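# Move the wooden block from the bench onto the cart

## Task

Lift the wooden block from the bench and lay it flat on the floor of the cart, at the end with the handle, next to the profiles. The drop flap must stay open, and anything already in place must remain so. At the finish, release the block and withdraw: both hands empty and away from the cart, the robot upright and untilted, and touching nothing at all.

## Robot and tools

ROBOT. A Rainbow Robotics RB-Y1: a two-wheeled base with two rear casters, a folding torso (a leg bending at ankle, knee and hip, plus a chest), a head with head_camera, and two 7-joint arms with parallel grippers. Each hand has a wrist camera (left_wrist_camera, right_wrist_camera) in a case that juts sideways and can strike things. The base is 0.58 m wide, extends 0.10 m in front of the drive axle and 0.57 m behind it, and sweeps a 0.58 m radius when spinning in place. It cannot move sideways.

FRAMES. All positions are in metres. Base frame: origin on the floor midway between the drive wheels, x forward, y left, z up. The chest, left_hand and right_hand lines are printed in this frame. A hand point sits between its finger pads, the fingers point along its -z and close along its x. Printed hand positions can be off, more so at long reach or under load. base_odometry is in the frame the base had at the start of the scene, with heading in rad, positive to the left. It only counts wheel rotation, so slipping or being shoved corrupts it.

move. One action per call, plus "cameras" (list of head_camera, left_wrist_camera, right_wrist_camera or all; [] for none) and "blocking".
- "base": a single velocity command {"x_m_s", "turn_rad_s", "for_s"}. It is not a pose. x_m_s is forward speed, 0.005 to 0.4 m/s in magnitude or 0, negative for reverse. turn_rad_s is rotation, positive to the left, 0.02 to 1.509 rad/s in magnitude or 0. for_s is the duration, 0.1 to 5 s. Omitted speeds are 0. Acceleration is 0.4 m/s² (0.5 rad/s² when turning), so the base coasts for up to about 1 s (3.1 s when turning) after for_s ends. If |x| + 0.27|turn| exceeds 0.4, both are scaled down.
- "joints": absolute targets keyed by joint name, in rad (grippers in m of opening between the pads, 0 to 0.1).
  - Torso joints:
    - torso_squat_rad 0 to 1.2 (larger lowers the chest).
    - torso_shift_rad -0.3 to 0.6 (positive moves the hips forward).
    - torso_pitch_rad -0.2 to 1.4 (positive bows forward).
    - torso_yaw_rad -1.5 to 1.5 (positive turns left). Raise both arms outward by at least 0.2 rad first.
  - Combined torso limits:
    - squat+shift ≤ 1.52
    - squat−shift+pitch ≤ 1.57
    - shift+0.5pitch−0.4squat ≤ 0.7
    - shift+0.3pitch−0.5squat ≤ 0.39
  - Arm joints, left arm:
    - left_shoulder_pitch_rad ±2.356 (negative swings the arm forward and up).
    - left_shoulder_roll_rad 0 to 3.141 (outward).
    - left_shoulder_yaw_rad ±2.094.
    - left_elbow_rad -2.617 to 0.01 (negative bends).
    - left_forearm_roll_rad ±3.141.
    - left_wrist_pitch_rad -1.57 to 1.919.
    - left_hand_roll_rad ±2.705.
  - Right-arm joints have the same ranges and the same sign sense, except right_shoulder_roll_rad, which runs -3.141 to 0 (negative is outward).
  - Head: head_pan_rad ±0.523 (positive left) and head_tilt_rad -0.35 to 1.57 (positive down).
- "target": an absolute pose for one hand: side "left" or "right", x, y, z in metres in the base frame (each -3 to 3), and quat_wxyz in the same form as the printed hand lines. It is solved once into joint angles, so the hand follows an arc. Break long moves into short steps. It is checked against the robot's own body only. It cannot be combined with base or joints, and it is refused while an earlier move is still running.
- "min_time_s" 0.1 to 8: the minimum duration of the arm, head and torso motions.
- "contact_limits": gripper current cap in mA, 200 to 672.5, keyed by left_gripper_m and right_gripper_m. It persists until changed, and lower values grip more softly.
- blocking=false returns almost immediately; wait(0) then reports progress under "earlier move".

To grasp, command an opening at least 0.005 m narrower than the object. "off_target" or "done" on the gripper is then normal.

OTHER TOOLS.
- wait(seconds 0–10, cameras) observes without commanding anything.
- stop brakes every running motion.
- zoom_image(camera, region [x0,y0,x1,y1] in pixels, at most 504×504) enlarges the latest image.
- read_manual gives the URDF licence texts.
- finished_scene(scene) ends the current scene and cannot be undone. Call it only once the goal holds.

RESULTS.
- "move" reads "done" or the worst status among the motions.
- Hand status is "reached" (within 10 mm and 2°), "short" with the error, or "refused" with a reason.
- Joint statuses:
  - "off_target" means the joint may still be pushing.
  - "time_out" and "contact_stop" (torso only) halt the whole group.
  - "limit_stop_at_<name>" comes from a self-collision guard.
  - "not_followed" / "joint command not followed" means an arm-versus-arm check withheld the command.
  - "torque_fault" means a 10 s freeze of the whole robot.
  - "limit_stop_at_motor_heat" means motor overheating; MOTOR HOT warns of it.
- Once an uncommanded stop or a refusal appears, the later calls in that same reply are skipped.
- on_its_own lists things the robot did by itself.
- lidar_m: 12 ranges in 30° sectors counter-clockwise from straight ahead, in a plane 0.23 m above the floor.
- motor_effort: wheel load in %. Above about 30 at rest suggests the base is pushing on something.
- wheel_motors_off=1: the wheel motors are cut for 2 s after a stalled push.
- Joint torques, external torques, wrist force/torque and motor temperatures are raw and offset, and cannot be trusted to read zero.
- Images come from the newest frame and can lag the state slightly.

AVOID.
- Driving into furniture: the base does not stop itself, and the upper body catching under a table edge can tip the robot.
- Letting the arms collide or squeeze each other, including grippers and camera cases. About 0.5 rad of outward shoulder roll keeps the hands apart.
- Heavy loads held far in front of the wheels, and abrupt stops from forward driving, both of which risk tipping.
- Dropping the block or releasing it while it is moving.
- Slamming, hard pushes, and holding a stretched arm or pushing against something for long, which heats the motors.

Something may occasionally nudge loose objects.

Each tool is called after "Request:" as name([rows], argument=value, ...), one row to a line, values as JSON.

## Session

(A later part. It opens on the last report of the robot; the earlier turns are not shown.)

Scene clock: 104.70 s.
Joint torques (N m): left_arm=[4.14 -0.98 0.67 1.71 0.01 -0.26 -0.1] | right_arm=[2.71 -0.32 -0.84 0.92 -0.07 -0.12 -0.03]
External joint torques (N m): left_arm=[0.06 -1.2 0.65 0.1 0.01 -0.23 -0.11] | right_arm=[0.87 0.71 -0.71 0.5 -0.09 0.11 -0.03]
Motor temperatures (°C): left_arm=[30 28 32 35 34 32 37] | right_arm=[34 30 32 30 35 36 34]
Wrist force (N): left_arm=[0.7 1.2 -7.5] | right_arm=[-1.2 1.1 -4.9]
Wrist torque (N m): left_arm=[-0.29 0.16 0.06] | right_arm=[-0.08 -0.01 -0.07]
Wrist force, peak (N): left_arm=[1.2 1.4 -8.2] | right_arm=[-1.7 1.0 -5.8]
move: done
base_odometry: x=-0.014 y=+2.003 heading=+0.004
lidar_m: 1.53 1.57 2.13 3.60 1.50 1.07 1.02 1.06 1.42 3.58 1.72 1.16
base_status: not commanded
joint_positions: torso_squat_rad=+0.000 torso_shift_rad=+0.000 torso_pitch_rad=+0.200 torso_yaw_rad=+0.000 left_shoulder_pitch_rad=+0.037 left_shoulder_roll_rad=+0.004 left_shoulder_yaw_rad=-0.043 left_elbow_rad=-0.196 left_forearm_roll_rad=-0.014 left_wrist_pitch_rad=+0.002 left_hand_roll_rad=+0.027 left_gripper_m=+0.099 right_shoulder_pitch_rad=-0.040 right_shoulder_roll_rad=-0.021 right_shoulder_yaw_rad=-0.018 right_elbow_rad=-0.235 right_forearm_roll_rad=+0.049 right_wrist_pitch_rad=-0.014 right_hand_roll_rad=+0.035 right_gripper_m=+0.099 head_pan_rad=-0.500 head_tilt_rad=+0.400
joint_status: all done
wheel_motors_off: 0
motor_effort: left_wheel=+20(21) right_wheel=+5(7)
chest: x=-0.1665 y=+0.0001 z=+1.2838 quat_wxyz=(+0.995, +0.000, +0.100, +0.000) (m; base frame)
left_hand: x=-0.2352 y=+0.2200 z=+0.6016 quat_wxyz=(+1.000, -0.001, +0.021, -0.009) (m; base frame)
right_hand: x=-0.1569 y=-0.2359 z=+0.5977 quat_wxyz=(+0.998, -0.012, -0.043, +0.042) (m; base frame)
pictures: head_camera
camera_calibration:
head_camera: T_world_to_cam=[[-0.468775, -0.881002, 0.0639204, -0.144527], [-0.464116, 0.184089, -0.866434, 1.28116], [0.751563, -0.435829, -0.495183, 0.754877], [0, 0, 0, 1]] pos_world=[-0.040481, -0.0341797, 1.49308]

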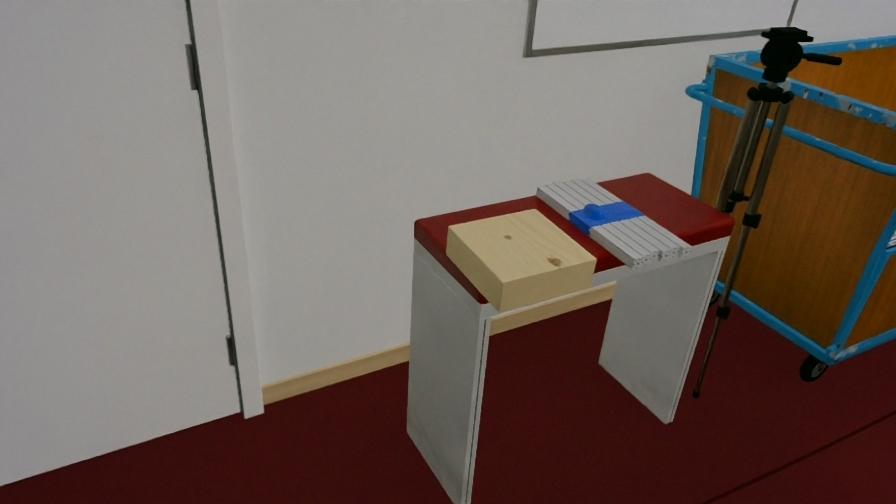

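Request:
move(base={"x_m_s":0.4,"for_s":2.37}, cameras=[])

Request:
move(base={"turn_rad_s":-0.785,"for_s":2.0}, joints={"head_tilt_rad":0.6,"head_pan_rad":0}, cameras=["head_camera"])

Scene clock: 110.43 s.
Joint torques (N m): left_arm=[4.18 -0.78 0.82 1.51 -0.03 -0.11 -0.05] | right_arm=[2.6 -0.66 -0.6 1.1 -0.1 -0.15 0.02]
External joint torques (N m): left_arm=[0.08 -1.01 0.79 -0.09 -0.03 -0.08 -0.05] | right_arm=[0.76 0.36 -0.47 0.68 -0.11 0.07 0.02]
Motor temperatures (°C): left_arm=[30 28 32 35 34 32 37] | right_arm=[34 30 32 30 35 36 34]
Wrist force (N): left_arm=[1.0 0.9 -7.8] | right_arm=[-1.0 0.7 -5.0]
Wrist torque (N m): left_arm=[-0.25 0.22 0.08] | right_arm=[-0.06 0.03 -0.10]
Wrist force, peak (N): left_arm=[2.0 1.2 -8.5] | right_arm=[-1.8 1.6 -5.9]
move: done
base_odometry: x=+0.933 y=+2.006 heading=+0.003
lidar_m: 0.57 0.60 0.80 2.08 2.90 2.06 1.96 2.04 2.72 0.67 0.67 0.60
base_status: done (sent for 2.37 of 2.37 s)
joint_positions: torso_squat_rad=+0.000 torso_shift_rad=+0.000 torso_pitch_rad=+0.200 torso_yaw_rad=+0.000 left_shoulder_pitch_rad=+0.037 left_shoulder_roll_rad=+0.004 left_shoulder_yaw_rad=-0.043 left_elbow_rad=-0.196 left_forearm_roll_rad=-0.014 left_wrist_pitch_rad=+0.002 left_hand_roll_rad=+0.027 left_gripper_m=+0.099 right_shoulder_pitch_rad=-0.040 right_shoulder_roll_rad=-0.021 right_shoulder_yaw_rad=-0.018 right_elbow_rad=-0.235 right_forearm_roll_rad=+0.049 right_wrist_pitch_rad=-0.014 right_hand_roll_rad=+0.035 right_gripper_m=+0.099 head_pan_rad=-0.500 head_tilt_rad=+0.400
joint_status: not commanded
wheel_motors_off: 0
motor_effort: left_wheel=-10(49) right_wheel=+13(47)
chest: x=-0.1665 y=+0.0001 z=+1.2838 quat_wxyz=(+0.995, +0.000, +0.100, +0.000) (m; base frame)
left_hand: x=-0.2351 y=+0.2200 z=+0.6016 quat_wxyz=(+1.000, -0.001, +0.021, -0.009) (m; base frame)
right_hand: x=-0.1569 y=-0.2359 z=+0.5977 quat_wxyz=(+0.998, -0.012, -0.043, +0.042) (m; base frame)
pictures: none
No camera images: "cameras" was empty.

Scene clock: 114.33 s.
Joint torques (N m): left_arm=[3.77 -0.68 0.69 1.6 -0.12 -0.19 -0.05] | right_arm=[2.54 -0.44 -1.28 1.04 -0.14 -0.11 0.01]
External joint torques (N m): left_arm=[-0.32 -0.9 0.67 0 -0.12 -0.16 -0.05] | right_arm=[0.7 0.58 -1.15 0.62 -0.16 0.11 0]
Motor temperatures (°C): left_arm=[30 28 32 35 34 32 37] | right_arm=[34 30 32 30 35 36 34]
Wrist force (N): left_arm=[0.9 1.9 -7.4] | right_arm=[-1.0 1.3 -4.9]
Wrist torque (N m): left_arm=[-0.37 0.18 0.09] | right_arm=[-0.08 -0.01 -0.11]
Wrist force, peak (N): left_arm=[1.2 1.9 -8.5] | right_arm=[-1.6 1.1 -5.8]
move: done
base_odometry: x=+0.933 y=+2.006 heading=-1.566
lidar_m: 0.66 0.69 0.60 0.57 0.58 0.80 2.04 2.94 2.09 1.99 2.01 2.67
base_status: done (sent for 2 of 2 s)
joint_positions: torso_squat_rad=+0.000 torso_shift_rad=+0.000 torso_pitch_rad=+0.200 torso_yaw_rad=+0.000 left_shoulder_pitch_rad=+0.037 left_shoulder_roll_rad=+0.004 left_shoulder_yaw_rad=-0.043 left_elbow_rad=-0.196 left_forearm_roll_rad=-0.014 left_wrist_pitch_rad=+0.002 left_hand_roll_rad=+0.027 left_gripper_m=+0.099 right_shoulder_pitch_rad=-0.040 right_shoulder_roll_rad=-0.021 right_shoulder_yaw_rad=-0.018 right_elbow_rad=-0.235 right_forearm_roll_rad=+0.049 right_wrist_pitch_rad=-0.014 right_hand_roll_rad=+0.035 right_gripper_m=+0.099 head_pan_rad=+0.000 head_tilt_rad=+0.600
joint_status: all done
wheel_motors_off: 0
motor_effort: left_wheel=+18(46) right_wheel=+8(51)
chest: x=-0.1665 y=+0.0001 z=+1.2838 quat_wxyz=(+0.995, +0.000, +0.100, +0.000) (m; base frame)
left_hand: x=-0.2352 y=+0.2200 z=+0.6016 quat_wxyz=(+1.000, -0.001, +0.021, -0.009) (m; base frame)
right_hand: x=-0.1569 y=-0.2359 z=+0.5977 quat_wxyz=(+0.998, -0.012, -0.043, +0.042) (m; base frame)
pictures: head_camera
camera_calibration:
head_camera: T_world_to_cam=[[-0.00450802, -0.999502, -0.031246, 0.0447438], [-0.676396, 0.0260617, -0.736077, 1.0665], [0.736524, 0.0178164, -0.676176, 1.02027], [0, 0, 0, 1]] pos_world=[-0.0298737, -0.00125081, 1.47631]

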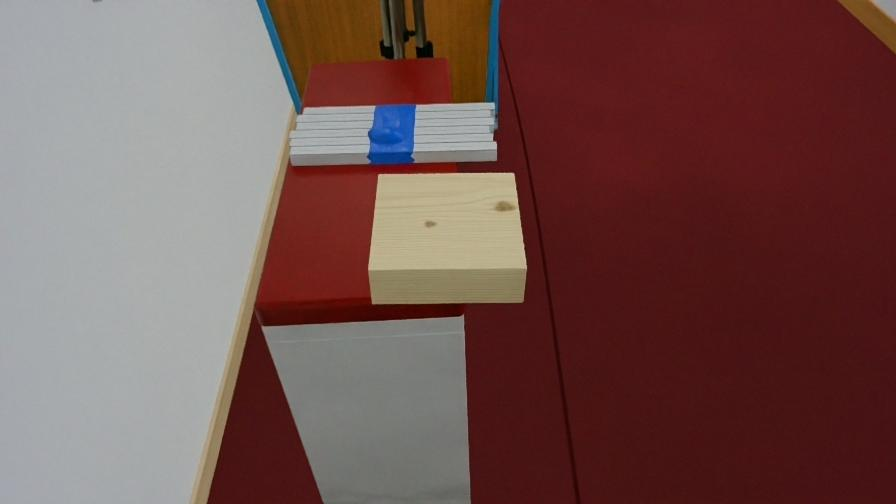

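Request:
move(joints={"torso_squat_rad":0.8,"torso_shift_rad":0.15,"torso_pitch_rad":0.8,"head_tilt_rad":0.4,"left_shoulder_pitch_rad":-0.8,"right_shoulder_pitch_rad":-0.8,"left_elbow_rad":-1.6,"right_elbow_rad":-1.6,"left_shoulder_roll_rad":0.35,"right_shoulder_roll_rad":-0.35}, cameras=[])

Request:
move(target={"side":"left","x":0.45,"y":0.25,"z":0.9,"quat_wxyz":[0.999,-0.04,0,0]}, cameras=[])

Request:
move(target={"side":"right","x":0.45,"y":-0.22,"z":0.9,"quat_wxyz":[0.999,0.04,0,0]}, cameras=["head_camera"])

Scene clock: 134.87 s.
Joint torques (N m): left_arm=[12.9 -3.16 -10.9 14.97 1.08 11.17 0.83] | right_arm=[-12.59 -5.92 -3.67 -10.86 0.13 -1.94 -0.11]
External joint torques (N m): left_arm=[25.56 -7.66 -14.12 25.42 1.03 13.07 0.88] | right_arm=[-0.67 -0.44 -0.7 -0.92 -0.07 -0.12 -0.15]
External joint torques when the fault began: left_arm=[31.23 -9.75 -18.22 42.99 1.05 21.18 0.78]
Motor temperatures (°C): left_arm=[31 28 32 37 34 37 37] | right_arm=[34 30 32 30 35 36 34]
Wrist force (N): left_arm=[44.5 21.6 0.3] | right_arm=[-7.0 2.8 2.0]
Wrist torque (N m): left_arm=[0.38 -1.13 -0.69] | right_arm=[-0.27 -0.41 -0.14]
Wrist force, peak (N): left_arm=[98.2 39.2 46.3] | right_arm=[-10.0 4.2 0.6]
move: torque_fault
TORQUE FAULT: left_elbow_rad reached its load limit. The robot stopped for 10 seconds, dropped its targets and accepts commands again. Before the stop ended, the hold on left_elbow_rad was turned back by 1.5 degrees, the way its load pushed it. The stop added 9.3 s to the call.
base_odometry: x=+0.933 y=+2.006 heading=-1.566
lidar_m: 0.66 0.69 0.61 0.57 0.60 0.80 2.06 2.94 2.08 1.98 2.01 2.70
base_status: not commanded
joint_positions: torso_squat_rad=+0.739 torso_shift_rad=+0.133 torso_pitch_rad=+0.739 torso_yaw_rad=+0.002 left_shoulder_pitch_rad=-0.810 left_shoulder_roll_rad=+0.353 left_shoulder_yaw_rad=-0.037 left_elbow_rad=-1.638 left_forearm_roll_rad=-0.014 left_wrist_pitch_rad=-0.004 left_hand_roll_rad=+0.027 left_gripper_m=+0.099 right_shoulder_pitch_rad=-0.800 right_shoulder_roll_rad=-0.350 right_shoulder_yaw_rad=-0.018 right_elbow_rad=-1.600 right_forearm_roll_rad=+0.049 right_wrist_pitch_rad=-0.014 right_hand_roll_rad=+0.035 right_gripper_m=+0.099 head_pan_rad=+0.000 head_tilt_rad=+0.400
joint_status: torso_squat_rad torque_fault (moved +0.739 of +0.800); torso_pitch_rad torque_fault (moved +0.537 of +0.600); left_elbow_rad torque_fault (moved -1.419 of -1.404); the others done
wheel_motors_off: 0
on_its_own: torso_squat_rad is held at +0.739, not at your +0.800, since a torque_fault; torso_pitch_rad is held at +0.742, not at your +0.800, since a torque_fault; left_elbow_rad is held at -1.631, not at your -1.600, since a torque_fault
motor_effort: left_wheel=+23(72) right_wheel=-12(56)
chest: x=+0.0488 y=+0.0001 z=+1.0221 quat_wxyz=(+0.933, +0.000, +0.361, +0.001) (m; base frame)
left_hand: x=+0.6270 y=+0.1401 z=+0.8325 quat_wxyz=(+0.646, -0.020, -0.740, -0.184) (m; base frame)
right_hand: x=+0.6331 y=-0.1696 z=+0.8185 quat_wxyz=(+0.651, -0.035, -0.732, +0.196) (m; base frame)
pictures: none
No camera images: "cameras" was empty.

not run: a stop that you did not command came earlier in this reply.

not run: a stop that you did not command came earlier in this reply.

Request:
move(base={"x_m_s":-0.2,"for_s":0.9}, cameras=["head_camera"])

Scene clock: 137.43 s.
Joint torques (N m): left_arm=[-11.62 2.84 2.82 -9.7 0.37 -1.99 0.19] | right_arm=[-12.33 -5.64 -3.46 -10.78 0.05 -1.92 0.07]
External joint torques (N m): left_arm=[0.87 -1.59 -0.37 0.76 0.32 -0.08 0.23] | right_arm=[-0.47 -0.17 -0.5 -0.85 -0.15 -0.1 0.03]
Motor temperatures (°C): left_arm=[31 28 32 37 34 36 37] | right_arm=[34 30 32 30 35 36 34]
Wrist force (N): left_arm=[-4.9 -1.1 -1.3] | right_arm=[-6.3 3.2 1.3]
Wrist torque (N m): left_arm=[-0.09 -0.09 0.13] | right_arm=[-0.30 -0.32 -0.13]
Wrist force, peak (N): left_arm=[44.7 21.2 -4.1] | right_arm=[-7.4 3.5 0.9]
move: done
base_odometry: x=+0.932 y=+2.186 heading=-1.566
lidar_m: 0.84 0.88 0.61 0.56 0.58 0.75 2.02 2.94 2.09 1.99 2.03 2.71
base_status: done (sent for 0.9 of 0.9 s)
joint_positions: torso_squat_rad=+0.739 torso_shift_rad=+0.134 torso_pitch_rad=+0.742 torso_yaw_rad=+0.002 left_shoulder_pitch_rad=-0.804 left_shoulder_roll_rad=+0.351 left_shoulder_yaw_rad=-0.041 left_elbow_rad=-1.632 left_forearm_roll_rad=-0.014 left_wrist_pitch_rad=-0.001 left_hand_roll_rad=+0.027 left_gripper_m=+0.099 right_shoulder_pitch_rad=-0.800 right_shoulder_roll_rad=-0.350 right_shoulder_yaw_rad=-0.018 right_elbow_rad=-1.600 right_forearm_roll_rad=+0.049 right_wrist_pitch_rad=-0.014 right_hand_roll_rad=+0.035 right_gripper_m=+0.099 head_pan_rad=+0.000 head_tilt_rad=+0.400
joint_status: not commanded
wheel_motors_off: 0
on_its_own: torso_squat_rad is held at +0.739, not at your +0.800, since a torque_fault; torso_pitch_rad is held at +0.742, not at your +0.800, since a torque_fault; left_elbow_rad is held at -1.631, not at your -1.600, since a torque_fault
motor_effort: left_wheel=-4(29) right_wheel=+3(42)
chest: x=+0.0501 y=+0.0001 z=+1.0215 quat_wxyz=(+0.932, +0.000, +0.363, +0.001) (m; base frame)
left_hand: x=+0.6263 y=+0.1398 z=+0.8228 quat_wxyz=(+0.653, -0.021, -0.734, -0.184) (m; base frame)
right_hand: x=+0.6337 y=-0.1699 z=+0.8161 quat_wxyz=(+0.652, -0.035, -0.731, +0.196) (m; base frame)
pictures: head_camera
camera_calibration:
head_camera: T_world_to_cam=[[-0.013507, -0.999488, -0.0289938, 0.035284], [-0.884053, 0.0254851, -0.466691, 0.768422], [0.467191, 0.0193285, -0.883945, 0.8712], [0, 0, 0, 1]] pos_world=[0.272786, -0.00115634, 1.12973]

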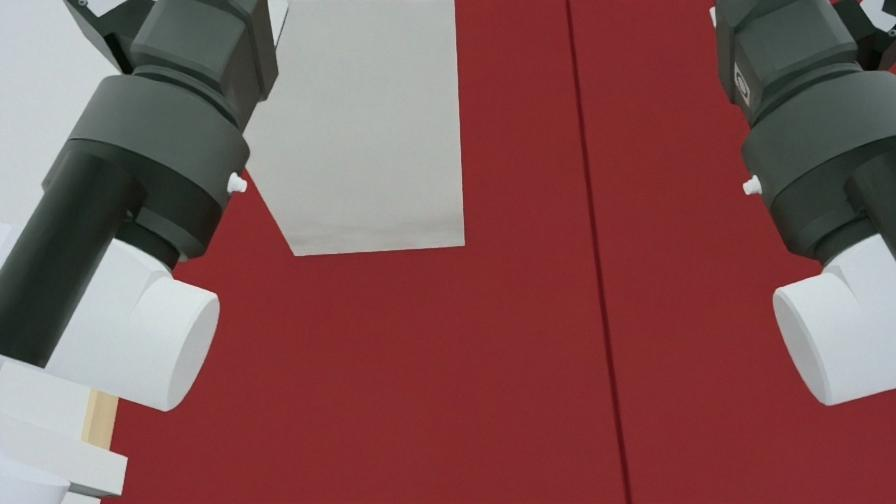

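Set hand poses and look up.

Request:
move(joints={"torso_squat_rad":0.8,"torso_shift_rad":0.15,"torso_pitch_rad":0.8,"head_tilt_rad":-0.1,"left_elbow_rad":-1.6}, cameras=["head_camera"])

Request:
move(target={"side":"left","x":0.45,"y":0.27,"z":0.9,"quat_wxyz":[0.999,-0.04,0,0]}, cameras=[])

Request:
move(target={"side":"right","x":0.45,"y":-0.24,"z":0.9,"quat_wxyz":[0.999,0.04,0,0]}, cameras=["head_camera"])

Scene clock: 140.07 s.
Joint torques (N m): left_arm=[-10.57 2.92 2.84 -9.99 0.36 -2.23 0.19] | right_arm=[-11.13 -5.59 -3.45 -10.91 0.12 -1.88 -0.05]
External joint torques (N m): left_arm=[0.87 -1.33 -0.14 0.44 0.32 -0.3 0.24] | right_arm=[-0.31 -0.38 -0.61 -0.99 -0.09 -0.05 -0.1]
Motor temperatures (°C): left_arm=[31 28 32 37 34 36 37] | right_arm=[34 30 32 30 35 36 34]
Wrist force (N): left_arm=[-4.8 -0.6 -2.3] | right_arm=[-6.9 2.6 1.0]
Wrist torque (N m): left_arm=[-0.16 -0.09 0.18] | right_arm=[-0.23 -0.38 -0.12]
Wrist force, peak (N): left_arm=[-5.8 -0.9 -2.2] | right_arm=[-7.6 3.3 1.9]
move: done
base_odometry: x=+0.932 y=+2.186 heading=-1.566
lidar_m: 0.84 0.87 0.61 0.56 0.59 0.74 2.00 2.95 2.09 1.98 2.03 2.72
base_status: not commanded
joint_positions: torso_squat_rad=+0.800 torso_shift_rad=+0.150 torso_pitch_rad=+0.800 torso_yaw_rad=+0.002 left_shoulder_pitch_rad=-0.804 left_shoulder_roll_rad=+0.351 left_shoulder_yaw_rad=-0.041 left_elbow_rad=-1.600 left_forearm_roll_rad=-0.014 left_wrist_pitch_rad=-0.001 left_hand_roll_rad=+0.027 left_gripper_m=+0.099 right_shoulder_pitch_rad=-0.800 right_shoulder_roll_rad=-0.350 right_shoulder_yaw_rad=-0.018 right_elbow_rad=-1.600 right_forearm_roll_rad=+0.049 right_wrist_pitch_rad=-0.014 right_hand_roll_rad=+0.035 right_gripper_m=+0.099 head_pan_rad=+0.000 head_tilt_rad=-0.100
joint_status: all done
wheel_motors_off: 0
motor_effort: left_wheel=-4(9) right_wheel=+3(9)
chest: x=+0.0669 y=+0.0001 z=+0.9783 quat_wxyz=(+0.921, +0.000, +0.389, +0.001) (m; base frame)
left_hand: x=+0.6307 y=+0.1436 z=+0.7314 quat_wxyz=(+0.686, -0.023, -0.704, -0.184) (m; base frame)
right_hand: x=+0.6376 y=-0.1699 z=+0.7393 quat_wxyz=(+0.673, -0.030, -0.712, +0.196) (m; base frame)
pictures: head_camera
camera_calibration:
head_camera: T_world_to_cam=[[-0.000304426, -0.999468, -0.0326192, 0.0351527], [-0.599644, 0.0262865, -0.799835, 1.06827], [0.800267, 0.0193164, -0.599333, 0.424856], [0, 0, 0, 1]] pos_world=[0.300596, -0.00115392, 1.11022]

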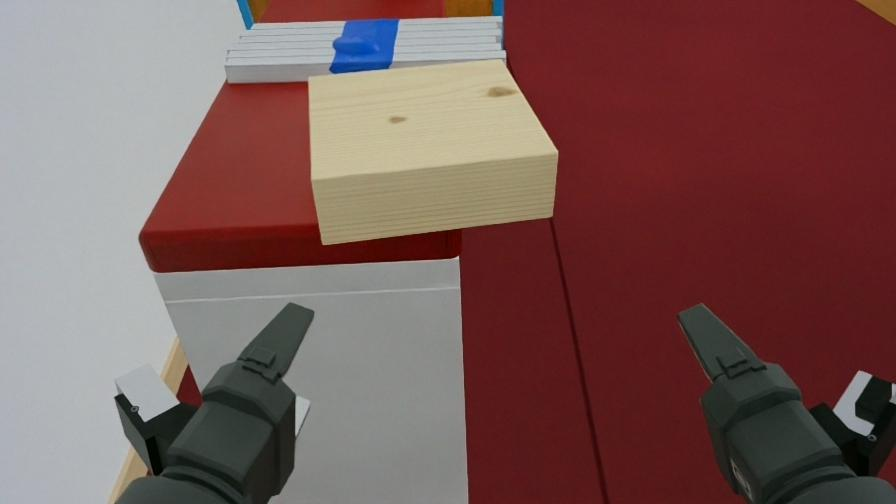

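Scene clock: 142.43 s.
Joint torques (N m): left_arm=[-10.3 3.78 11.09 3.37 -0.14 -0.7 -0.04] | right_arm=[-10.69 -5.46 -3.5 -10.79 0.09 -1.89 -0.06]
External joint torques (N m): left_arm=[1.19 -1.73 1.41 0.32 -0.27 -0.51 -0.04] | right_arm=[0.12 -0.25 -0.66 -0.87 -0.12 -0.05 -0.1]
Motor temperatures (°C): left_arm=[31 28 32 37 34 36 37] | right_arm=[34 30 32 31 35 36 34]
Wrist force (N): left_arm=[0.7 1.0 -7.6] | right_arm=[-6.5 2.6 1.2]
Wrist torque (N m): left_arm=[-0.23 0.11 0.08] | right_arm=[-0.24 -0.30 -0.12]
Wrist force, peak (N): left_arm=[1.7 1.7 -7.8] | right_arm=[-7.3 2.8 0.9]
move: done
base_odometry: x=+0.932 y=+2.186 heading=-1.566
lidar_m: 0.83 0.86 0.60 0.57 0.59 0.75 2.01 2.95 2.09 1.99 2.03 2.69
base_status: not commanded
joint_positions: torso_squat_rad=+0.800 torso_shift_rad=+0.150 torso_pitch_rad=+0.800 torso_yaw_rad=+0.002 left_shoulder_pitch_rad=+0.100 left_shoulder_roll_rad=+2.062 left_shoulder_yaw_rad=+1.085 left_elbow_rad=-1.979 left_forearm_roll_rad=+1.965 left_wrist_pitch_rad=+1.483 left_hand_roll_rad=+0.797 left_gripper_m=+0.099 right_shoulder_pitch_rad=-0.800 right_shoulder_roll_rad=-0.350 right_shoulder_yaw_rad=-0.018 right_elbow_rad=-1.600 right_forearm_roll_rad=+0.049 right_wrist_pitch_rad=-0.014 right_hand_roll_rad=+0.035 right_gripper_m=+0.099 head_pan_rad=+0.000 head_tilt_rad=-0.100
joint_status: all done
wheel_motors_off: 0
motor_effort: left_wheel=-5(7) right_wheel=+3(7)
chest: x=+0.0669 y=+0.0000 z=+0.9783 quat_wxyz=(+0.921, +0.000, +0.389, +0.001) (m; base frame)
left_hand: x=+0.4499 y=+0.2694 z=+0.9006 quat_wxyz=(+0.999, -0.041, -0.005, +0.001) (m; base frame)
left_hand_status: reached (checked arc, planned for 2.0 s): 1 mm and 0.6 deg off.
right_hand: x=+0.6375 y=-0.1700 z=+0.7393 quat_wxyz=(+0.673, -0.030, -0.712, +0.196) (m; base frame)
pictures: none
No camera images: "cameras" was empty.

Scene clock: 144.93 s.
Joint torques (N m): left_arm=[-10.24 4.39 10.93 3.45 -0.08 -0.6 -0.11] | right_arm=[-12.08 0.77 -9.72 3.57 0.28 -0.3 0.31]
External joint torques (N m): left_arm=[1.25 -1.17 1.25 0.4 -0.2 -0.4 -0.11] | right_arm=[0.12 2.28 -0.41 0.81 0.14 -0.17 0.31]
Motor temperatures (°C): left_arm=[31 28 32 37 34 35 37] | right_arm=[34 30 32 31 35 36 34]
Wrist force (N): left_arm=[1.1 1.1 -7.5] | right_arm=[-1.0 0.3 -4.9]
Wrist torque (N m): left_arm=[-0.25 0.23 0.04] | right_arm=[-0.01 -0.04 -0.08]
Wrist force, peak (N): left_arm=[0.9 1.7 -8.4] | right_arm=[-8.5 2.4 -0.2]
move: done
base_odometry: x=+0.932 y=+2.186 heading=-1.566
lidar_m: 0.85 0.87 0.60 0.56 0.59 0.75 2.01 2.96 2.10 1.99 2.03 2.69
base_status: not commanded
joint_positions: torso_squat_rad=+0.800 torso_shift_rad=+0.150 torso_pitch_rad=+0.800 torso_yaw_rad=+0.002 left_shoulder_pitch_rad=+0.100 left_shoulder_roll_rad=+2.062 left_shoulder_yaw_rad=+1.085 left_elbow_rad=-1.979 left_forearm_roll_rad=+1.965 left_wrist_pitch_rad=+1.483 left_hand_roll_rad=+0.797 left_gripper_m=+0.099 right_shoulder_pitch_rad=+0.390 right_shoulder_roll_rad=-2.126 right_shoulder_yaw_rad=-1.413 right_elbow_rad=-1.994 right_forearm_roll_rad=-1.954 right_wrist_pitch_rad=+1.504 right_hand_roll_rad=-0.901 right_gripper_m=+0.099 head_pan_rad=+0.000 head_tilt_rad=-0.100
joint_status: all done
wheel_motors_off: 0
motor_effort: left_wheel=-1(4) right_wheel=+0(5)
chest: x=+0.0669 y=+0.0001 z=+0.9783 quat_wxyz=(+0.921, +0.000, +0.389, +0.001) (m; base frame)
left_hand: x=+0.4499 y=+0.2694 z=+0.9006 quat_wxyz=(+0.999, -0.041, -0.005, +0.001) (m; base frame)
right_hand: x=+0.4499 y=-0.2398 z=+0.9000 quat_wxyz=(+0.999, +0.040, +0.000, +0.000) (m; base frame)
right_hand_status: reached (checked arc, planned for 2.1 s): 0 mm and 0.0 deg off.
pictures: head_camera
camera_calibration:
head_camera: T_world_to_cam=[[-0.000240861, -0.99947, -0.0325371, 0.0350421], [-0.599643, 0.0261827, -0.799839, 1.06828], [0.800268, 0.019318, -0.599331, 0.424854], [0, 0, 0, 1]] pos_world=[0.300596, -0.00115423, 1.11022]

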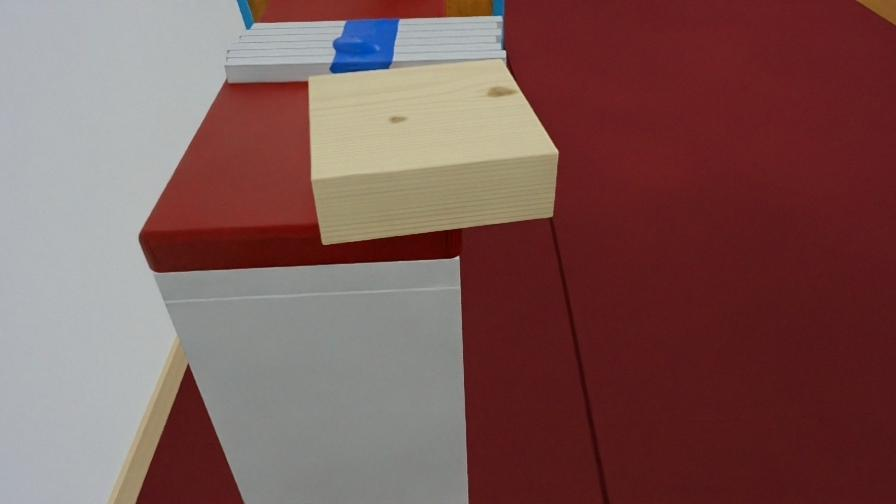

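Request:
move(base={"x_m_s":0.25,"for_s":2.22}, cameras=[])

Request:
move(base={"turn_rad_s":0.1,"for_s":1.65}, joints={"head_tilt_rad":0.25})

Scene clock: 152.83 s.
Joint torques (N m): left_arm=[-10.4 4.65 11.27 3.3 -0.11 -0.63 -0.11] | right_arm=[-12.24 0.52 -9.82 2.97 0.2 -0.09 0.23]
External joint torques (N m): left_arm=[1.09 -0.91 1.59 0.26 -0.23 -0.43 -0.11] | right_arm=[-0.04 2.03 -0.51 0.21 0.06 0.05 0.23]
Motor temperatures (°C): left_arm=[31 28 32 37 34 34 37] | right_arm=[34 30 32 30 35 36 34]
Wrist force (N): left_arm=[1.6 1.1 -7.8] | right_arm=[-1.2 0.7 -5.4]
Wrist torque (N m): left_arm=[-0.26 0.29 0.11] | right_arm=[-0.08 -0.04 -0.08]
Wrist force, peak (N): left_arm=[1.0 1.9 -8.4] | right_arm=[-1.2 0.8 -5.6]
move: done
base_odometry: x=+0.935 y=+1.628 heading=-1.566
lidar_m: 0.27 0.30 0.39 0.57 0.59 0.83 2.08 2.92 2.07 1.96 2.00 2.67
base_status: done (sent for 2.23 of 2.23 s)
joint_positions: torso_squat_rad=+0.800 torso_shift_rad=+0.150 torso_pitch_rad=+0.800 torso_yaw_rad=+0.002 left_shoulder_pitch_rad=+0.100 left_shoulder_roll_rad=+2.062 left_shoulder_yaw_rad=+1.085 left_elbow_rad=-1.979 left_forearm_roll_rad=+1.965 left_wrist_pitch_rad=+1.483 left_hand_roll_rad=+0.797 left_gripper_m=+0.099 right_shoulder_pitch_rad=+0.390 right_shoulder_roll_rad=-2.126 right_shoulder_yaw_rad=-1.413 right_elbow_rad=-1.994 right_forearm_roll_rad=-1.954 right_wrist_pitch_rad=+1.504 right_hand_roll_rad=-0.901 right_gripper_m=+0.099 head_pan_rad=+0.000 head_tilt_rad=-0.100
joint_status: not commanded
wheel_motors_off: 0
motor_effort: left_wheel=-1(30) right_wheel=+0(25)
chest: x=+0.0669 y=+0.0001 z=+0.9783 quat_wxyz=(+0.921, +0.000, +0.389, +0.001) (m; base frame)
left_hand: x=+0.4500 y=+0.2695 z=+0.9006 quat_wxyz=(+0.999, -0.041, -0.005, +0.001) (m; base frame)
right_hand: x=+0.4500 y=-0.2399 z=+0.9000 quat_wxyz=(+0.999, +0.040, +0.000, +0.000) (m; base frame)
pictures: none
No camera images: "cameras" was empty.

Scene clock: 155.07 s.
Joint torques (N m): left_arm=[-10.39 4.35 11.15 3.3 0 -0.48 -0.12] | right_arm=[-12.22 0.55 -9.56 3.15 0.11 -0.19 0.18]
External joint torques (N m): left_arm=[1.1 -1.2 1.47 0.25 -0.12 -0.28 -0.12] | right_arm=[-0.03 2.06 -0.25 0.39 -0.02 -0.05 0.18]
Motor temperatures (°C): left_arm=[31 28 32 37 34 34 37] | right_arm=[34 30 32 30 35 36 34]
Wrist force (N): left_arm=[1.0 0.8 -7.3] | right_arm=[-0.7 -0.1 -5.0]
Wrist torque (N m): left_arm=[-0.22 0.25 0.13] | right_arm=[0.01 0.03 -0.06]
Wrist force, peak (N): left_arm=[2.4 0.7 -8.2] | right_arm=[-0.9 0.5 -5.7]
move: done
base_odometry: x=+0.935 y=+1.628 heading=-1.400
lidar_m: 0.28 0.30 0.62 0.57 0.64 0.99 4.00 2.50 1.99 1.96 2.12 3.19
base_status: done (sent for 1.67 of 1.67 s)
joint_positions: torso_squat_rad=+0.800 torso_shift_rad=+0.150 torso_pitch_rad=+0.800 torso_yaw_rad=+0.002 left_shoulder_pitch_rad=+0.100 left_shoulder_roll_rad=+2.062 left_shoulder_yaw_rad=+1.085 left_elbow_rad=-1.979 left_forearm_roll_rad=+1.965 left_wrist_pitch_rad=+1.483 left_hand_roll_rad=+0.797 left_gripper_m=+0.099 right_shoulder_pitch_rad=+0.390 right_shoulder_roll_rad=-2.126 right_shoulder_yaw_rad=-1.413 right_elbow_rad=-1.994 right_forearm_roll_rad=-1.954 right_wrist_pitch_rad=+1.504 right_hand_roll_rad=-0.901 right_gripper_m=+0.099 head_pan_rad=+0.000 head_tilt_rad=+0.250
joint_status: all done
wheel_motors_off: 0
motor_effort: left_wheel=-14(28) right_wheel=+4(20)
chest: x=+0.0669 y=+0.0001 z=+0.9783 quat_wxyz=(+0.921, +0.000, +0.389, +0.001) (m; base frame)
left_hand: x=+0.4499 y=+0.2695 z=+0.9006 quat_wxyz=(+0.999, -0.041, -0.005, +0.001) (m; base frame)
right_hand: x=+0.4500 y=-0.2399 z=+0.9000 quat_wxyz=(+0.999, +0.040, +0.000, +0.000) (m; base frame)
pictures: head_camera, left_wrist_camera, right_wrist_camera
camera_calibration:
head_camera: T_world_to_cam=[[-0.0109623, -0.999483, -0.030216, 0.0348783], [-0.83752, 0.0256864, -0.545803, 0.842079], [0.546297, 0.0193233, -0.837369, 0.744493], [0, 0, 0, 1]] pos_world=[0.298926, -0.00115573, 1.08408]
left_wrist_camera: T_world_to_cam=[[0.99959, 0.0286003, -0.0015733, -0.456566], [0.0250855, -0.847586, 0.530065, -0.231209], [0.0138265, -0.529887, -0.847956, 0.972697], [0, 0, 0, 1]] pos_world=[0.44873, 0.332507, 0.946642]
right_wrist_camera: T_world_to_cam=[[-0.999225, -0.0269359, -0.0287102, 0.467723], [-0.0385396, 0.818095, 0.573791, -0.275747], [0.0080321, 0.574453, -0.818498, 0.942955], [0, 0, 0, 1]] pos_world=[0.449159, -0.303497, 0.943457]

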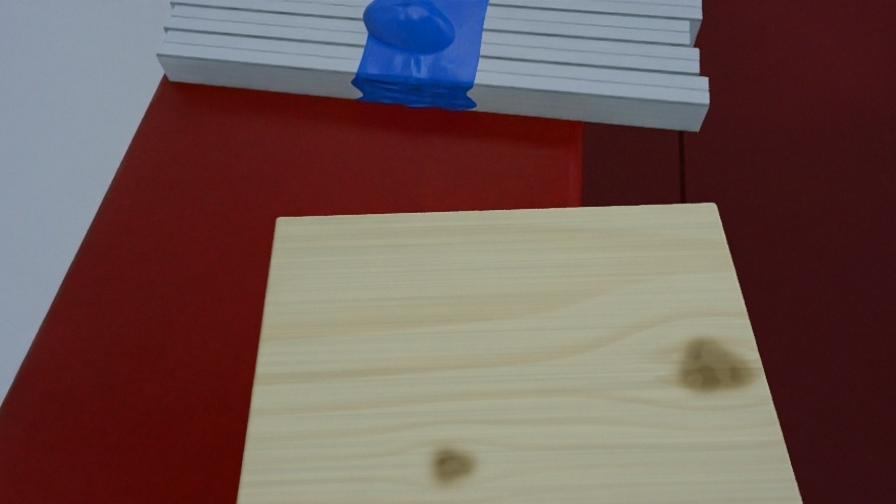

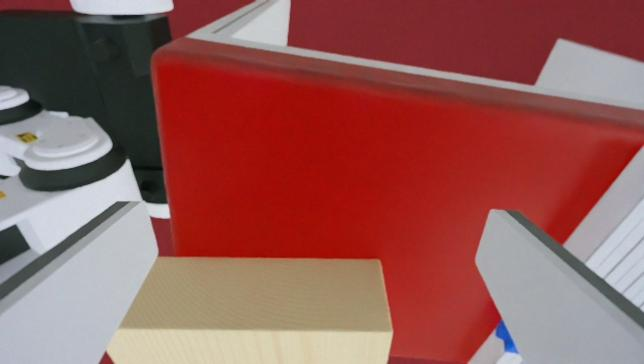

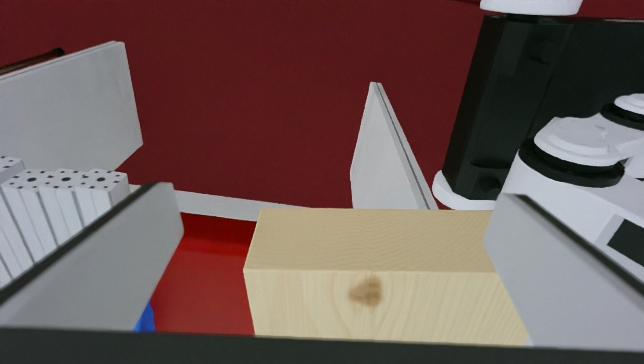

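Request:
move(target={"side":"left","x":0.395,"y":0.16,"z":0.765,"quat_wxyz":[0.999,-0.045,0,0]}, cameras=[])

Request:
move(target={"side":"right","x":0.395,"y":-0.20,"z":0.765,"quat_wxyz":[0.999,0.045,0,0]})

Scene clock: 159.83 s.
Joint torques (N m): left_arm=[-13.27 -1.69 8.96 1.61 0.2 0 -0.31] | right_arm=[-12.28 0.03 -9.92 3.07 0.02 -0.18 0.19]
External joint torques (N m): left_arm=[0.27 -1.37 1.08 0.59 0.13 0.22 -0.31] | right_arm=[-0.09 1.55 -0.61 0.31 -0.12 -0.04 0.18]
Motor temperatures (°C): left_arm=[31 28 32 36 34 34 37] | right_arm=[34 30 32 30 35 36 34]
Wrist force (N): left_arm=[1.9 0.7 -7.6] | right_arm=[-1.1 0.6 -5.1]
Wrist torque (N m): left_arm=[-0.14 0.29 0.07] | right_arm=[-0.07 -0.01 -0.05]
Wrist force, peak (N): left_arm=[0.6 0.3 -8.8] | right_arm=[-0.9 0.3 -5.6]
move: done
base_odometry: x=+0.935 y=+1.628 heading=-1.400
lidar_m: 0.28 0.31 0.62 0.56 0.65 0.98 4.00 2.50 1.98 1.97 2.12 3.19
base_status: not commanded
joint_positions: torso_squat_rad=+0.800 torso_shift_rad=+0.150 torso_pitch_rad=+0.800 torso_yaw_rad=+0.002 left_shoulder_pitch_rad=+0.369 left_shoulder_roll_rad=+2.417 left_shoulder_yaw_rad=+0.954 left_elbow_rad=-2.291 left_forearm_roll_rad=+1.644 left_wrist_pitch_rad=+0.932 left_hand_roll_rad=+1.368 left_gripper_m=+0.099 right_shoulder_pitch_rad=+0.390 right_shoulder_roll_rad=-2.126 right_shoulder_yaw_rad=-1.413 right_elbow_rad=-1.994 right_forearm_roll_rad=-1.954 right_wrist_pitch_rad=+1.504 right_hand_roll_rad=-0.901 right_gripper_m=+0.099 head_pan_rad=+0.000 head_tilt_rad=+0.250
joint_status: all done
wheel_motors_off: 0
motor_effort: left_wheel=-18(18) right_wheel=+7(7)
chest: x=+0.0669 y=+0.0000 z=+0.9783 quat_wxyz=(+0.921, +0.000, +0.389, +0.001) (m; base frame)
left_hand: x=+0.3949 y=+0.1599 z=+0.7651 quat_wxyz=(+0.999, -0.045, +0.000, +0.000) (m; base frame)
left_hand_status: reached (checked arc, planned for 0.7 s): 0 mm and 0.0 deg off.
right_hand: x=+0.4499 y=-0.2399 z=+0.9000 quat_wxyz=(+0.999, +0.040, +0.000, +0.000) (m; base frame)
pictures: none
No camera images: "cameras" was empty.

Scene clock: 160.80 s.
Joint torques (N m): left_arm=[-12.84 -1.04 8.49 1.68 0.14 -0.4 -0.23] | right_arm=[-12.88 2.18 -8.33 0.97 -0.26 -0.01 0.29]
External joint torques (N m): left_arm=[0.69 -0.73 0.6 0.66 0.07 -0.18 -0.23] | right_arm=[-1.09 0.43 -0.12 0.49 -0.4 0.18 0.29]
Motor temperatures (°C): left_arm=[31 28 32 36 34 34 37] | right_arm=[34 30 32 30 35 36 34]
Wrist force (N): left_arm=[1.1 1.2 -7.1] | right_arm=[-0.9 -0.1 -5.0]
Wrist torque (N m): left_arm=[-0.23 0.17 0.04] | right_arm=[0.01 0.00 -0.06]
Wrist force, peak (N): left_arm=[2.4 1.7 -8.0] | right_arm=[-1.9 0.7 -6.4]
move: done
base_odometry: x=+0.935 y=+1.628 heading=-1.400
lidar_m: 0.28 0.31 0.62 0.57 0.64 0.99 4.01 2.50 1.99 1.97 2.12 3.19
base_status: not commanded
joint_positions: torso_squat_rad=+0.800 torso_shift_rad=+0.150 torso_pitch_rad=+0.800 torso_yaw_rad=+0.002 left_shoulder_pitch_rad=+0.369 left_shoulder_roll_rad=+2.417 left_shoulder_yaw_rad=+0.954 left_elbow_rad=-2.291 left_forearm_roll_rad=+1.644 left_wrist_pitch_rad=+0.932 left_hand_roll_rad=+1.368 left_gripper_m=+0.099 right_shoulder_pitch_rad=+0.636 right_shoulder_roll_rad=-2.205 right_shoulder_yaw_rad=-1.228 right_elbow_rad=-2.305 right_forearm_roll_rad=-1.595 right_wrist_pitch_rad=+1.083 right_hand_roll_rad=-1.230 right_gripper_m=+0.099 head_pan_rad=+0.000 head_tilt_rad=+0.250
joint_status: all done
wheel_motors_off: 0
motor_effort: left_wheel=-16(19) right_wheel=+7(8)
chest: x=+0.0668 y=+0.0001 z=+0.9783 quat_wxyz=(+0.921, +0.000, +0.389, +0.001) (m; base frame)
left_hand: x=+0.3949 y=+0.1599 z=+0.7651 quat_wxyz=(+0.999, -0.045, +0.000, +0.000) (m; base frame)
right_hand: x=+0.3948 y=-0.2000 z=+0.7652 quat_wxyz=(+0.999, +0.045, +0.000, +0.000) (m; base frame)
right_hand_status: reached (checked arc, planned for 0.6 s): 0 mm and 0.1 deg off.
pictures: head_camera, left_wrist_camera, right_wrist_camera
camera_calibration:
head_camera: T_world_to_cam=[[-0.0110426, -0.999481, -0.0302721, 0.0349665], [-0.837444, 0.025787, -0.545914, 0.842231], [0.546411, 0.0193229, -0.837294, 0.744461], [0, 0, 0, 1]] pos_world=[0.298926, -0.00115543, 1.08418]
left_wrist_camera: T_world_to_cam=[[0.999607, 0.025654, -0.0112581, -0.390871], [0.0276839, -0.842849, 0.537438, -0.258303], [0.00429855, -0.537539, -0.843228, 0.801966], [0, 0, 0, 1]] pos_world=[0.394421, 0.223405, 0.810662]
right_wrist_camera: T_world_to_cam=[[-0.99924, -0.0269739, -0.0281552, 0.409379], [-0.0383329, 0.811726, 0.582779, -0.241335], [0.00713448, 0.583415, -0.812143, 0.80747], [0, 0, 0, 1]] pos_world=[0.394056, -0.26415, 0.807952]

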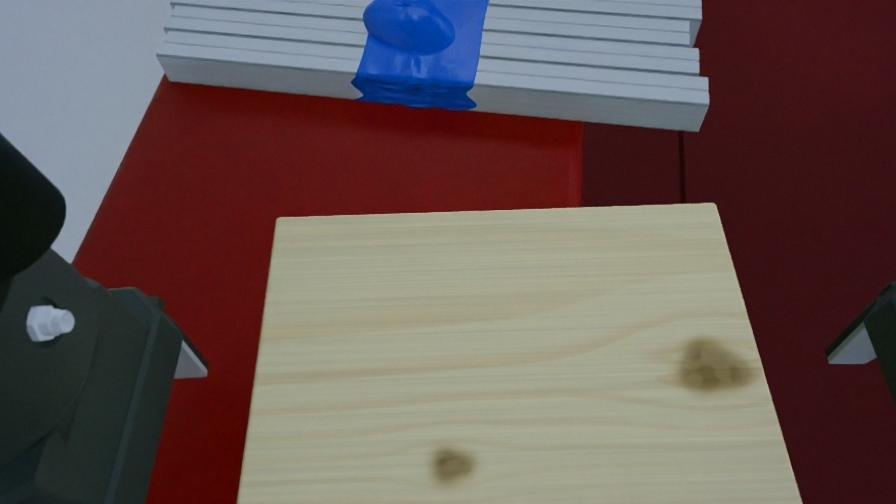

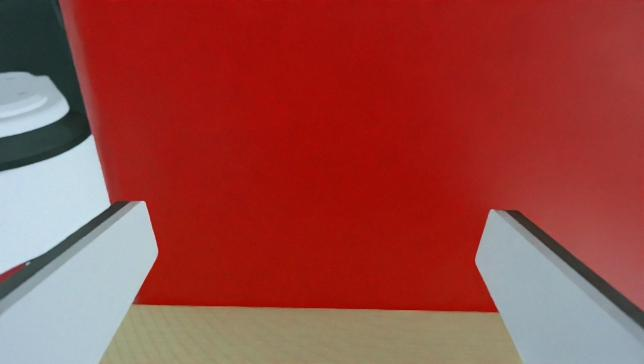

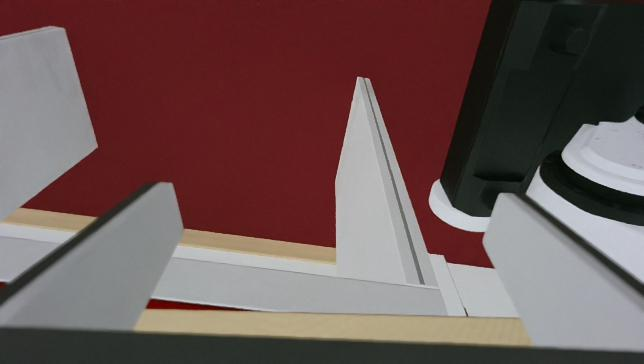

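Request:
move(target={"side":"left","x":0.395,"y":0.115,"z":0.767,"quat_wxyz":[0.999,-0.045,0,0]}, cameras=[])

Request:
move(target={"side":"right","x":0.395,"y":-0.155,"z":0.767,"quat_wxyz":[0.999,0.045,0,0]})

Scene clock: 163.57 s.
Joint torques (N m): left_arm=[-13.48 -2.65 9.57 2.19 0.16 -0.48 -0.09] | right_arm=[-12.83 1.97 -8.19 0.67 0.04 -0.17 0.14]
External joint torques (N m): left_arm=[1.52 -1.06 1.65 0.82 0.1 -0.25 -0.09] | right_arm=[-1.03 0.21 0.02 0.19 -0.1 -0.01 0.14]
Motor temperatures (°C): left_arm=[31 28 32 36 34 34 37] | right_arm=[34 30 32 30 35 36 34]
Wrist force (N): left_arm=[2.6 2.8 -5.1] | right_arm=[-0.7 0.2 -5.0]
Wrist torque (N m): left_arm=[-0.21 0.32 0.15] | right_arm=[0.00 0.01 -0.10]
Wrist force, peak (N): left_arm=[2.0 3.2 -8.2] | right_arm=[-0.9 0.4 -5.7]
move: done
base_odometry: x=+0.935 y=+1.628 heading=-1.400
lidar_m: 0.28 0.30 0.62 0.57 0.65 0.99 3.99 2.49 1.99 1.97 2.11 3.20
base_status: not commanded
joint_positions: torso_squat_rad=+0.800 torso_shift_rad=+0.150 torso_pitch_rad=+0.800 torso_yaw_rad=+0.002 left_shoulder_pitch_rad=+0.374 left_shoulder_roll_rad=+2.589 left_shoulder_yaw_rad=+1.013 left_elbow_rad=-2.249 left_forearm_roll_rad=+1.672 left_wrist_pitch_rad=+0.904 left_hand_roll_rad=+1.495 left_gripper_m=+0.099 right_shoulder_pitch_rad=+0.636 right_shoulder_roll_rad=-2.205 right_shoulder_yaw_rad=-1.228 right_elbow_rad=-2.305 right_forearm_roll_rad=-1.595 right_wrist_pitch_rad=+1.083 right_hand_roll_rad=-1.230 right_gripper_m=+0.099 head_pan_rad=+0.000 head_tilt_rad=+0.250
joint_status: all done
wheel_motors_off: 0
motor_effort: left_wheel=-17(19) right_wheel=+7(8)
chest: x=+0.0668 y=+0.0001 z=+0.9783 quat_wxyz=(+0.921, +0.000, +0.389, +0.001) (m; base frame)
left_hand: x=+0.3949 y=+0.1150 z=+0.7671 quat_wxyz=(+0.999, -0.045, +0.000, +0.000) (m; base frame)
left_hand_status: reached (checked arc, planned for 0.5 s): 0 mm and 0.0 deg off.
right_hand: x=+0.3948 y=-0.2000 z=+0.7652 quat_wxyz=(+0.999, +0.045, +0.000, +0.000) (m; base frame)
pictures: none
No camera images: "cameras" was empty.

Scene clock: 164.37 s.
Joint torques (N m): left_arm=[-13.49 -2.17 9.62 1.76 0.1 -0.58 -0.05] | right_arm=[-15.42 3.71 -9.07 1.02 0.1 0 0.26]
External joint torques (N m): left_arm=[1.51 -0.59 1.7 0.4 0.05 -0.36 -0.05] | right_arm=[-1.9 1.46 -0.8 0.42 -0.07 0.18 0.26]
Motor temperatures (°C): left_arm=[31 28 32 36 34 34 37] | right_arm=[34 30 32 30 35 36 34]
Wrist force (N): left_arm=[2.0 2.5 -6.5] | right_arm=[-1.1 -0.1 -5.1]
Wrist torque (N m): left_arm=[-0.24 0.27 0.17] | right_arm=[0.03 0.00 -0.07]
Wrist force, peak (N): left_arm=[1.4 2.5 -7.8] | right_arm=[-2.2 1.0 -5.6]
move: done
base_odometry: x=+0.935 y=+1.628 heading=-1.400
lidar_m: 0.27 0.30 0.61 0.57 0.64 0.98 4.00 2.50 1.99 1.96 2.13 3.20
base_status: not commanded
joint_positions: torso_squat_rad=+0.800 torso_shift_rad=+0.150 torso_pitch_rad=+0.800 torso_yaw_rad=+0.002 left_shoulder_pitch_rad=+0.374 left_shoulder_roll_rad=+2.589 left_shoulder_yaw_rad=+1.013 left_elbow_rad=-2.249 left_forearm_roll_rad=+1.672 left_wrist_pitch_rad=+0.904 left_hand_roll_rad=+1.495 left_gripper_m=+0.099 right_shoulder_pitch_rad=+0.620 right_shoulder_roll_rad=-2.370 right_shoulder_yaw_rad=-1.260 right_elbow_rad=-2.292 right_forearm_roll_rad=-1.594 right_wrist_pitch_rad=+1.076 right_hand_roll_rad=-1.391 right_gripper_m=+0.099 head_pan_rad=+0.000 head_tilt_rad=+0.250
joint_status: all done
wheel_motors_off: 0
motor_effort: left_wheel=-15(18) right_wheel=+3(8)
chest: x=+0.0668 y=+0.0001 z=+0.9783 quat_wxyz=(+0.921, +0.000, +0.389, +0.001) (m; base frame)
left_hand: x=+0.3949 y=+0.1150 z=+0.7672 quat_wxyz=(+0.999, -0.045, +0.000, +0.000) (m; base frame)
right_hand: x=+0.3948 y=-0.1550 z=+0.7670 quat_wxyz=(+0.999, +0.045, +0.000, +0.000) (m; base frame)
right_hand_status: reached (checked arc, planned for 0.5 s): 0 mm and 0.0 deg off.
pictures: head_camera, left_wrist_camera, right_wrist_camera
camera_calibration:
head_camera: T_world_to_cam=[[-0.0109581, -0.999483, -0.0302189, 0.0349832], [-0.837444, 0.0256872, -0.545918, 0.842233], [0.546413, 0.0193244, -0.837293, 0.744458], [0, 0, 0, 1]] pos_world=[0.298926, -0.00105573, 1.08418]
left_wrist_camera: T_world_to_cam=[[0.999609, 0.0257331, -0.0109592, -0.389855], [0.0275888, -0.842727, 0.537633, -0.297362], [0.0045994, -0.537725, -0.843108, 0.779334], [0, 0, 0, 1]] pos_world=[0.394321, 0.178505, 0.812662]
right_wrist_camera: T_world_to_cam=[[-0.999237, -0.0268103, -0.0283899, 0.410872], [-0.0383341, 0.811943, 0.582477, -0.278676], [0.00743458, 0.583121, -0.812351, 0.782746], [0, 0, 0, 1]] pos_world=[0.394056, -0.219151, 0.809851]

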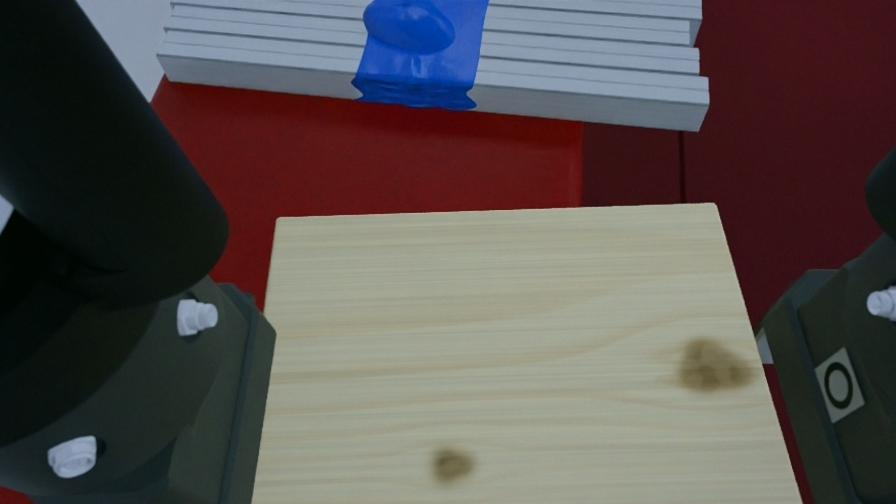

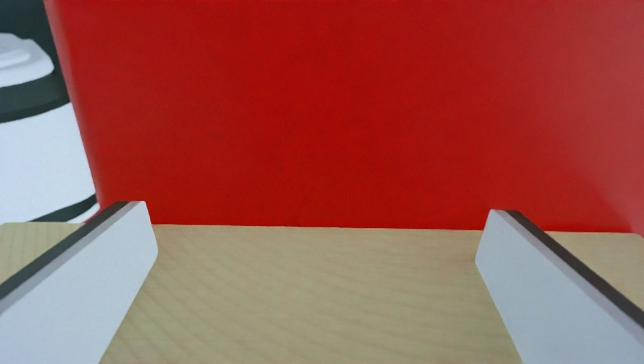

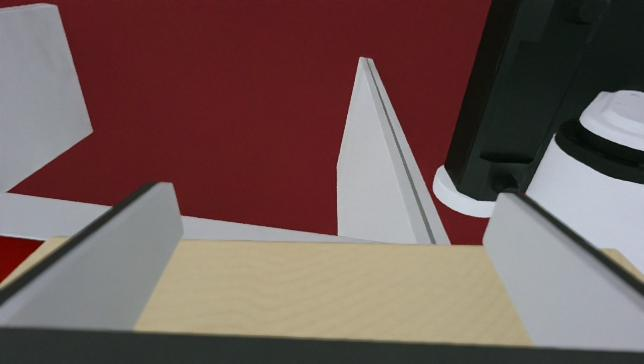

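Request:
move(target={"side":"right","x":0.395,"y":-0.142,"z":0.767,"quat_wxyz":[0.999,0.045,0,0]}, cameras=[])

Request:
move(target={"side":"left","x":0.395,"y":0.10,"z":0.767,"quat_wxyz":[0.999,-0.045,0,0]}, cameras=["head_camera"])

Scene clock: 167.67 s.
Joint torques (N m): left_arm=[-13.45 -1.87 9.69 1.76 0.11 -0.54 -0.07] | right_arm=[-15.68 2.92 -9.39 1.09 -0.07 -0.35 -0.02]
External joint torques (N m): left_arm=[1.55 -0.29 1.77 0.4 0.05 -0.32 -0.07] | right_arm=[-1.7 0.5 -1.09 0.46 -0.24 -0.18 -0.02]
Motor temperatures (°C): left_arm=[31 28 32 36 34 34 37] | right_arm=[34 30 32 30 35 36 34]
Wrist force (N): left_arm=[1.8 2.5 -7.0] | right_arm=[-1.5 -1.4 -4.7]
Wrist torque (N m): left_arm=[-0.25 0.29 0.13] | right_arm=[-0.01 -0.02 0.03]
Wrist force, peak (N): left_arm=[1.7 3.4 -8.4] | right_arm=[-1.2 0.6 -5.5]
move: done
base_odometry: x=+0.935 y=+1.628 heading=-1.400
lidar_m: 0.28 0.31 0.61 0.57 0.65 0.99 4.00 2.49 1.97 1.95 2.11 3.19
base_status: not commanded
joint_positions: torso_squat_rad=+0.800 torso_shift_rad=+0.150 torso_pitch_rad=+0.800 torso_yaw_rad=+0.002 left_shoulder_pitch_rad=+0.374 left_shoulder_roll_rad=+2.588 left_shoulder_yaw_rad=+1.013 left_elbow_rad=-2.249 left_forearm_roll_rad=+1.672 left_wrist_pitch_rad=+0.904 left_hand_roll_rad=+1.495 left_gripper_m=+0.099 right_shoulder_pitch_rad=+0.617 right_shoulder_roll_rad=-2.417 right_shoulder_yaw_rad=-1.269 right_elbow_rad=-2.282 right_forearm_roll_rad=-1.595 right_wrist_pitch_rad=+1.073 right_hand_roll_rad=-1.430 right_gripper_m=+0.099 head_pan_rad=+0.000 head_tilt_rad=+0.250
joint_status: all done
wheel_motors_off: 0
motor_effort: left_wheel=-16(17) right_wheel=+4(7)
chest: x=+0.0668 y=+0.0001 z=+0.9783 quat_wxyz=(+0.921, +0.000, +0.389, +0.001) (m; base frame)
left_hand: x=+0.3949 y=+0.1150 z=+0.7672 quat_wxyz=(+0.999, -0.045, +0.000, +0.000) (m; base frame)
right_hand: x=+0.3945 y=-0.1423 z=+0.7671 quat_wxyz=(+0.999, +0.046, +0.000, +0.000) (m; base frame)
right_hand_status: reached (checked arc, planned for 0.3 s): 1 mm and 0.1 deg off.
pictures: none
No camera images: "cameras" was empty.

Scene clock: 168.30 s.
Joint torques (N m): left_arm=[-16.25 11.01 31.54 -1.63 3.36 -20.86 2.01] | right_arm=[-23.14 -8.17 -23.94 2.24 -1.9 -17.44 -4.16]
External joint torques (N m): left_arm=[-0.84 12.97 23.6 -3.09 3.3 -20.66 2.01] | right_arm=[-9.18 -10.6 -15.61 1.62 -2.04 -17.28 -4.15]
Motor temperatures (°C): left_arm=[31 28 32 36 34 34 37] | right_arm=[34 30 32 30 35 37 34]
Wrist force (N): left_arm=[10.5 94.1 24.0] | right_arm=[-9.8 -79.4 4.7]
Wrist torque (N m): left_arm=[-2.33 0.19 -2.14] | right_arm=[1.55 0.36 4.50]
Wrist force, peak (N): left_arm=[10.6 105.2 24.7] | right_arm=[-11.4 -89.2 5.4]
move: off_target
base_odometry: x=+0.935 y=+1.628 heading=-1.400
lidar_m: 0.28 0.32 0.60 0.57 0.65 1.00 4.01 2.49 1.99 1.96 2.11 3.19
base_status: not commanded
joint_positions: torso_squat_rad=+0.800 torso_shift_rad=+0.150 torso_pitch_rad=+0.799 torso_yaw_rad=+0.002 left_shoulder_pitch_rad=+0.378 left_shoulder_roll_rad=+2.639 left_shoulder_yaw_rad=+1.028 left_elbow_rad=-2.229 left_forearm_roll_rad=+1.682 left_wrist_pitch_rad=+0.902 left_hand_roll_rad=+1.529 left_gripper_m=+0.099 right_shoulder_pitch_rad=+0.619 right_shoulder_roll_rad=-2.415 right_shoulder_yaw_rad=-1.266 right_elbow_rad=-2.283 right_forearm_roll_rad=-1.594 right_wrist_pitch_rad=+1.077 right_hand_roll_rad=-1.429 right_gripper_m=+0.099 head_pan_rad=+0.000 head_tilt_rad=+0.250
joint_status: left_wrist_pitch_rad off_target (ended at +0.902, target +0.897); the others done
wheel_motors_off: 0
motor_effort: left_wheel=-12(17) right_wheel=+1(4)
chest: x=+0.0665 y=+0.0002 z=+0.9785 quat_wxyz=(+0.921, +0.000, +0.389, +0.001) (m; base frame)
left_hand: x=+0.3945 y=+0.1037 z=+0.7666 quat_wxyz=(+0.999, -0.042, +0.001, +0.002) (m; base frame)
left_hand_status: reached (checked arc, planned for 0.3 s): 4 mm and 0.4 deg off.
right_hand: x=+0.3935 y=-0.1449 z=+0.7662 quat_wxyz=(+0.999, +0.042, +0.002, -0.001) (m; base frame)
pictures: head_camera
camera_calibration:
head_camera: T_world_to_cam=[[-0.0107639, -0.999488, -0.0301188, 0.0349194], [-0.837051, 0.0254838, -0.546531, 0.842521], [0.547019, 0.0193281, -0.836897, 0.744367], [0, 0, 0, 1]] pos_world=[0.298426, -0.000956344, 1.08447]

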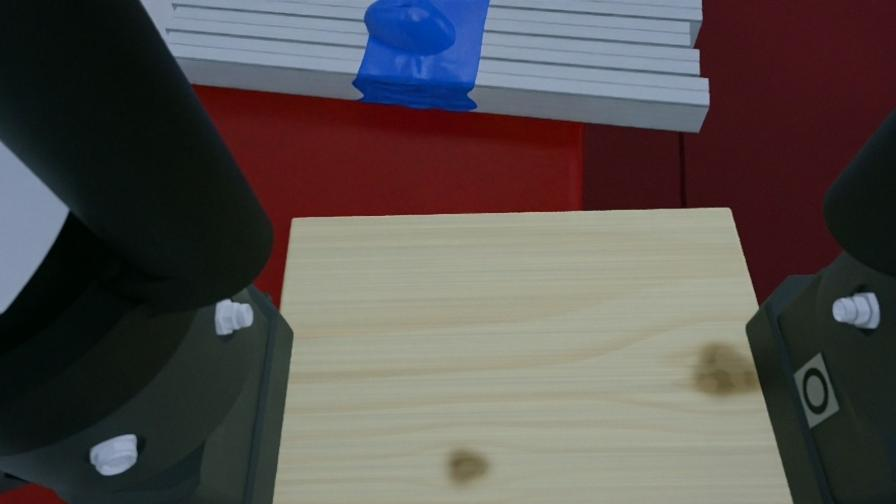

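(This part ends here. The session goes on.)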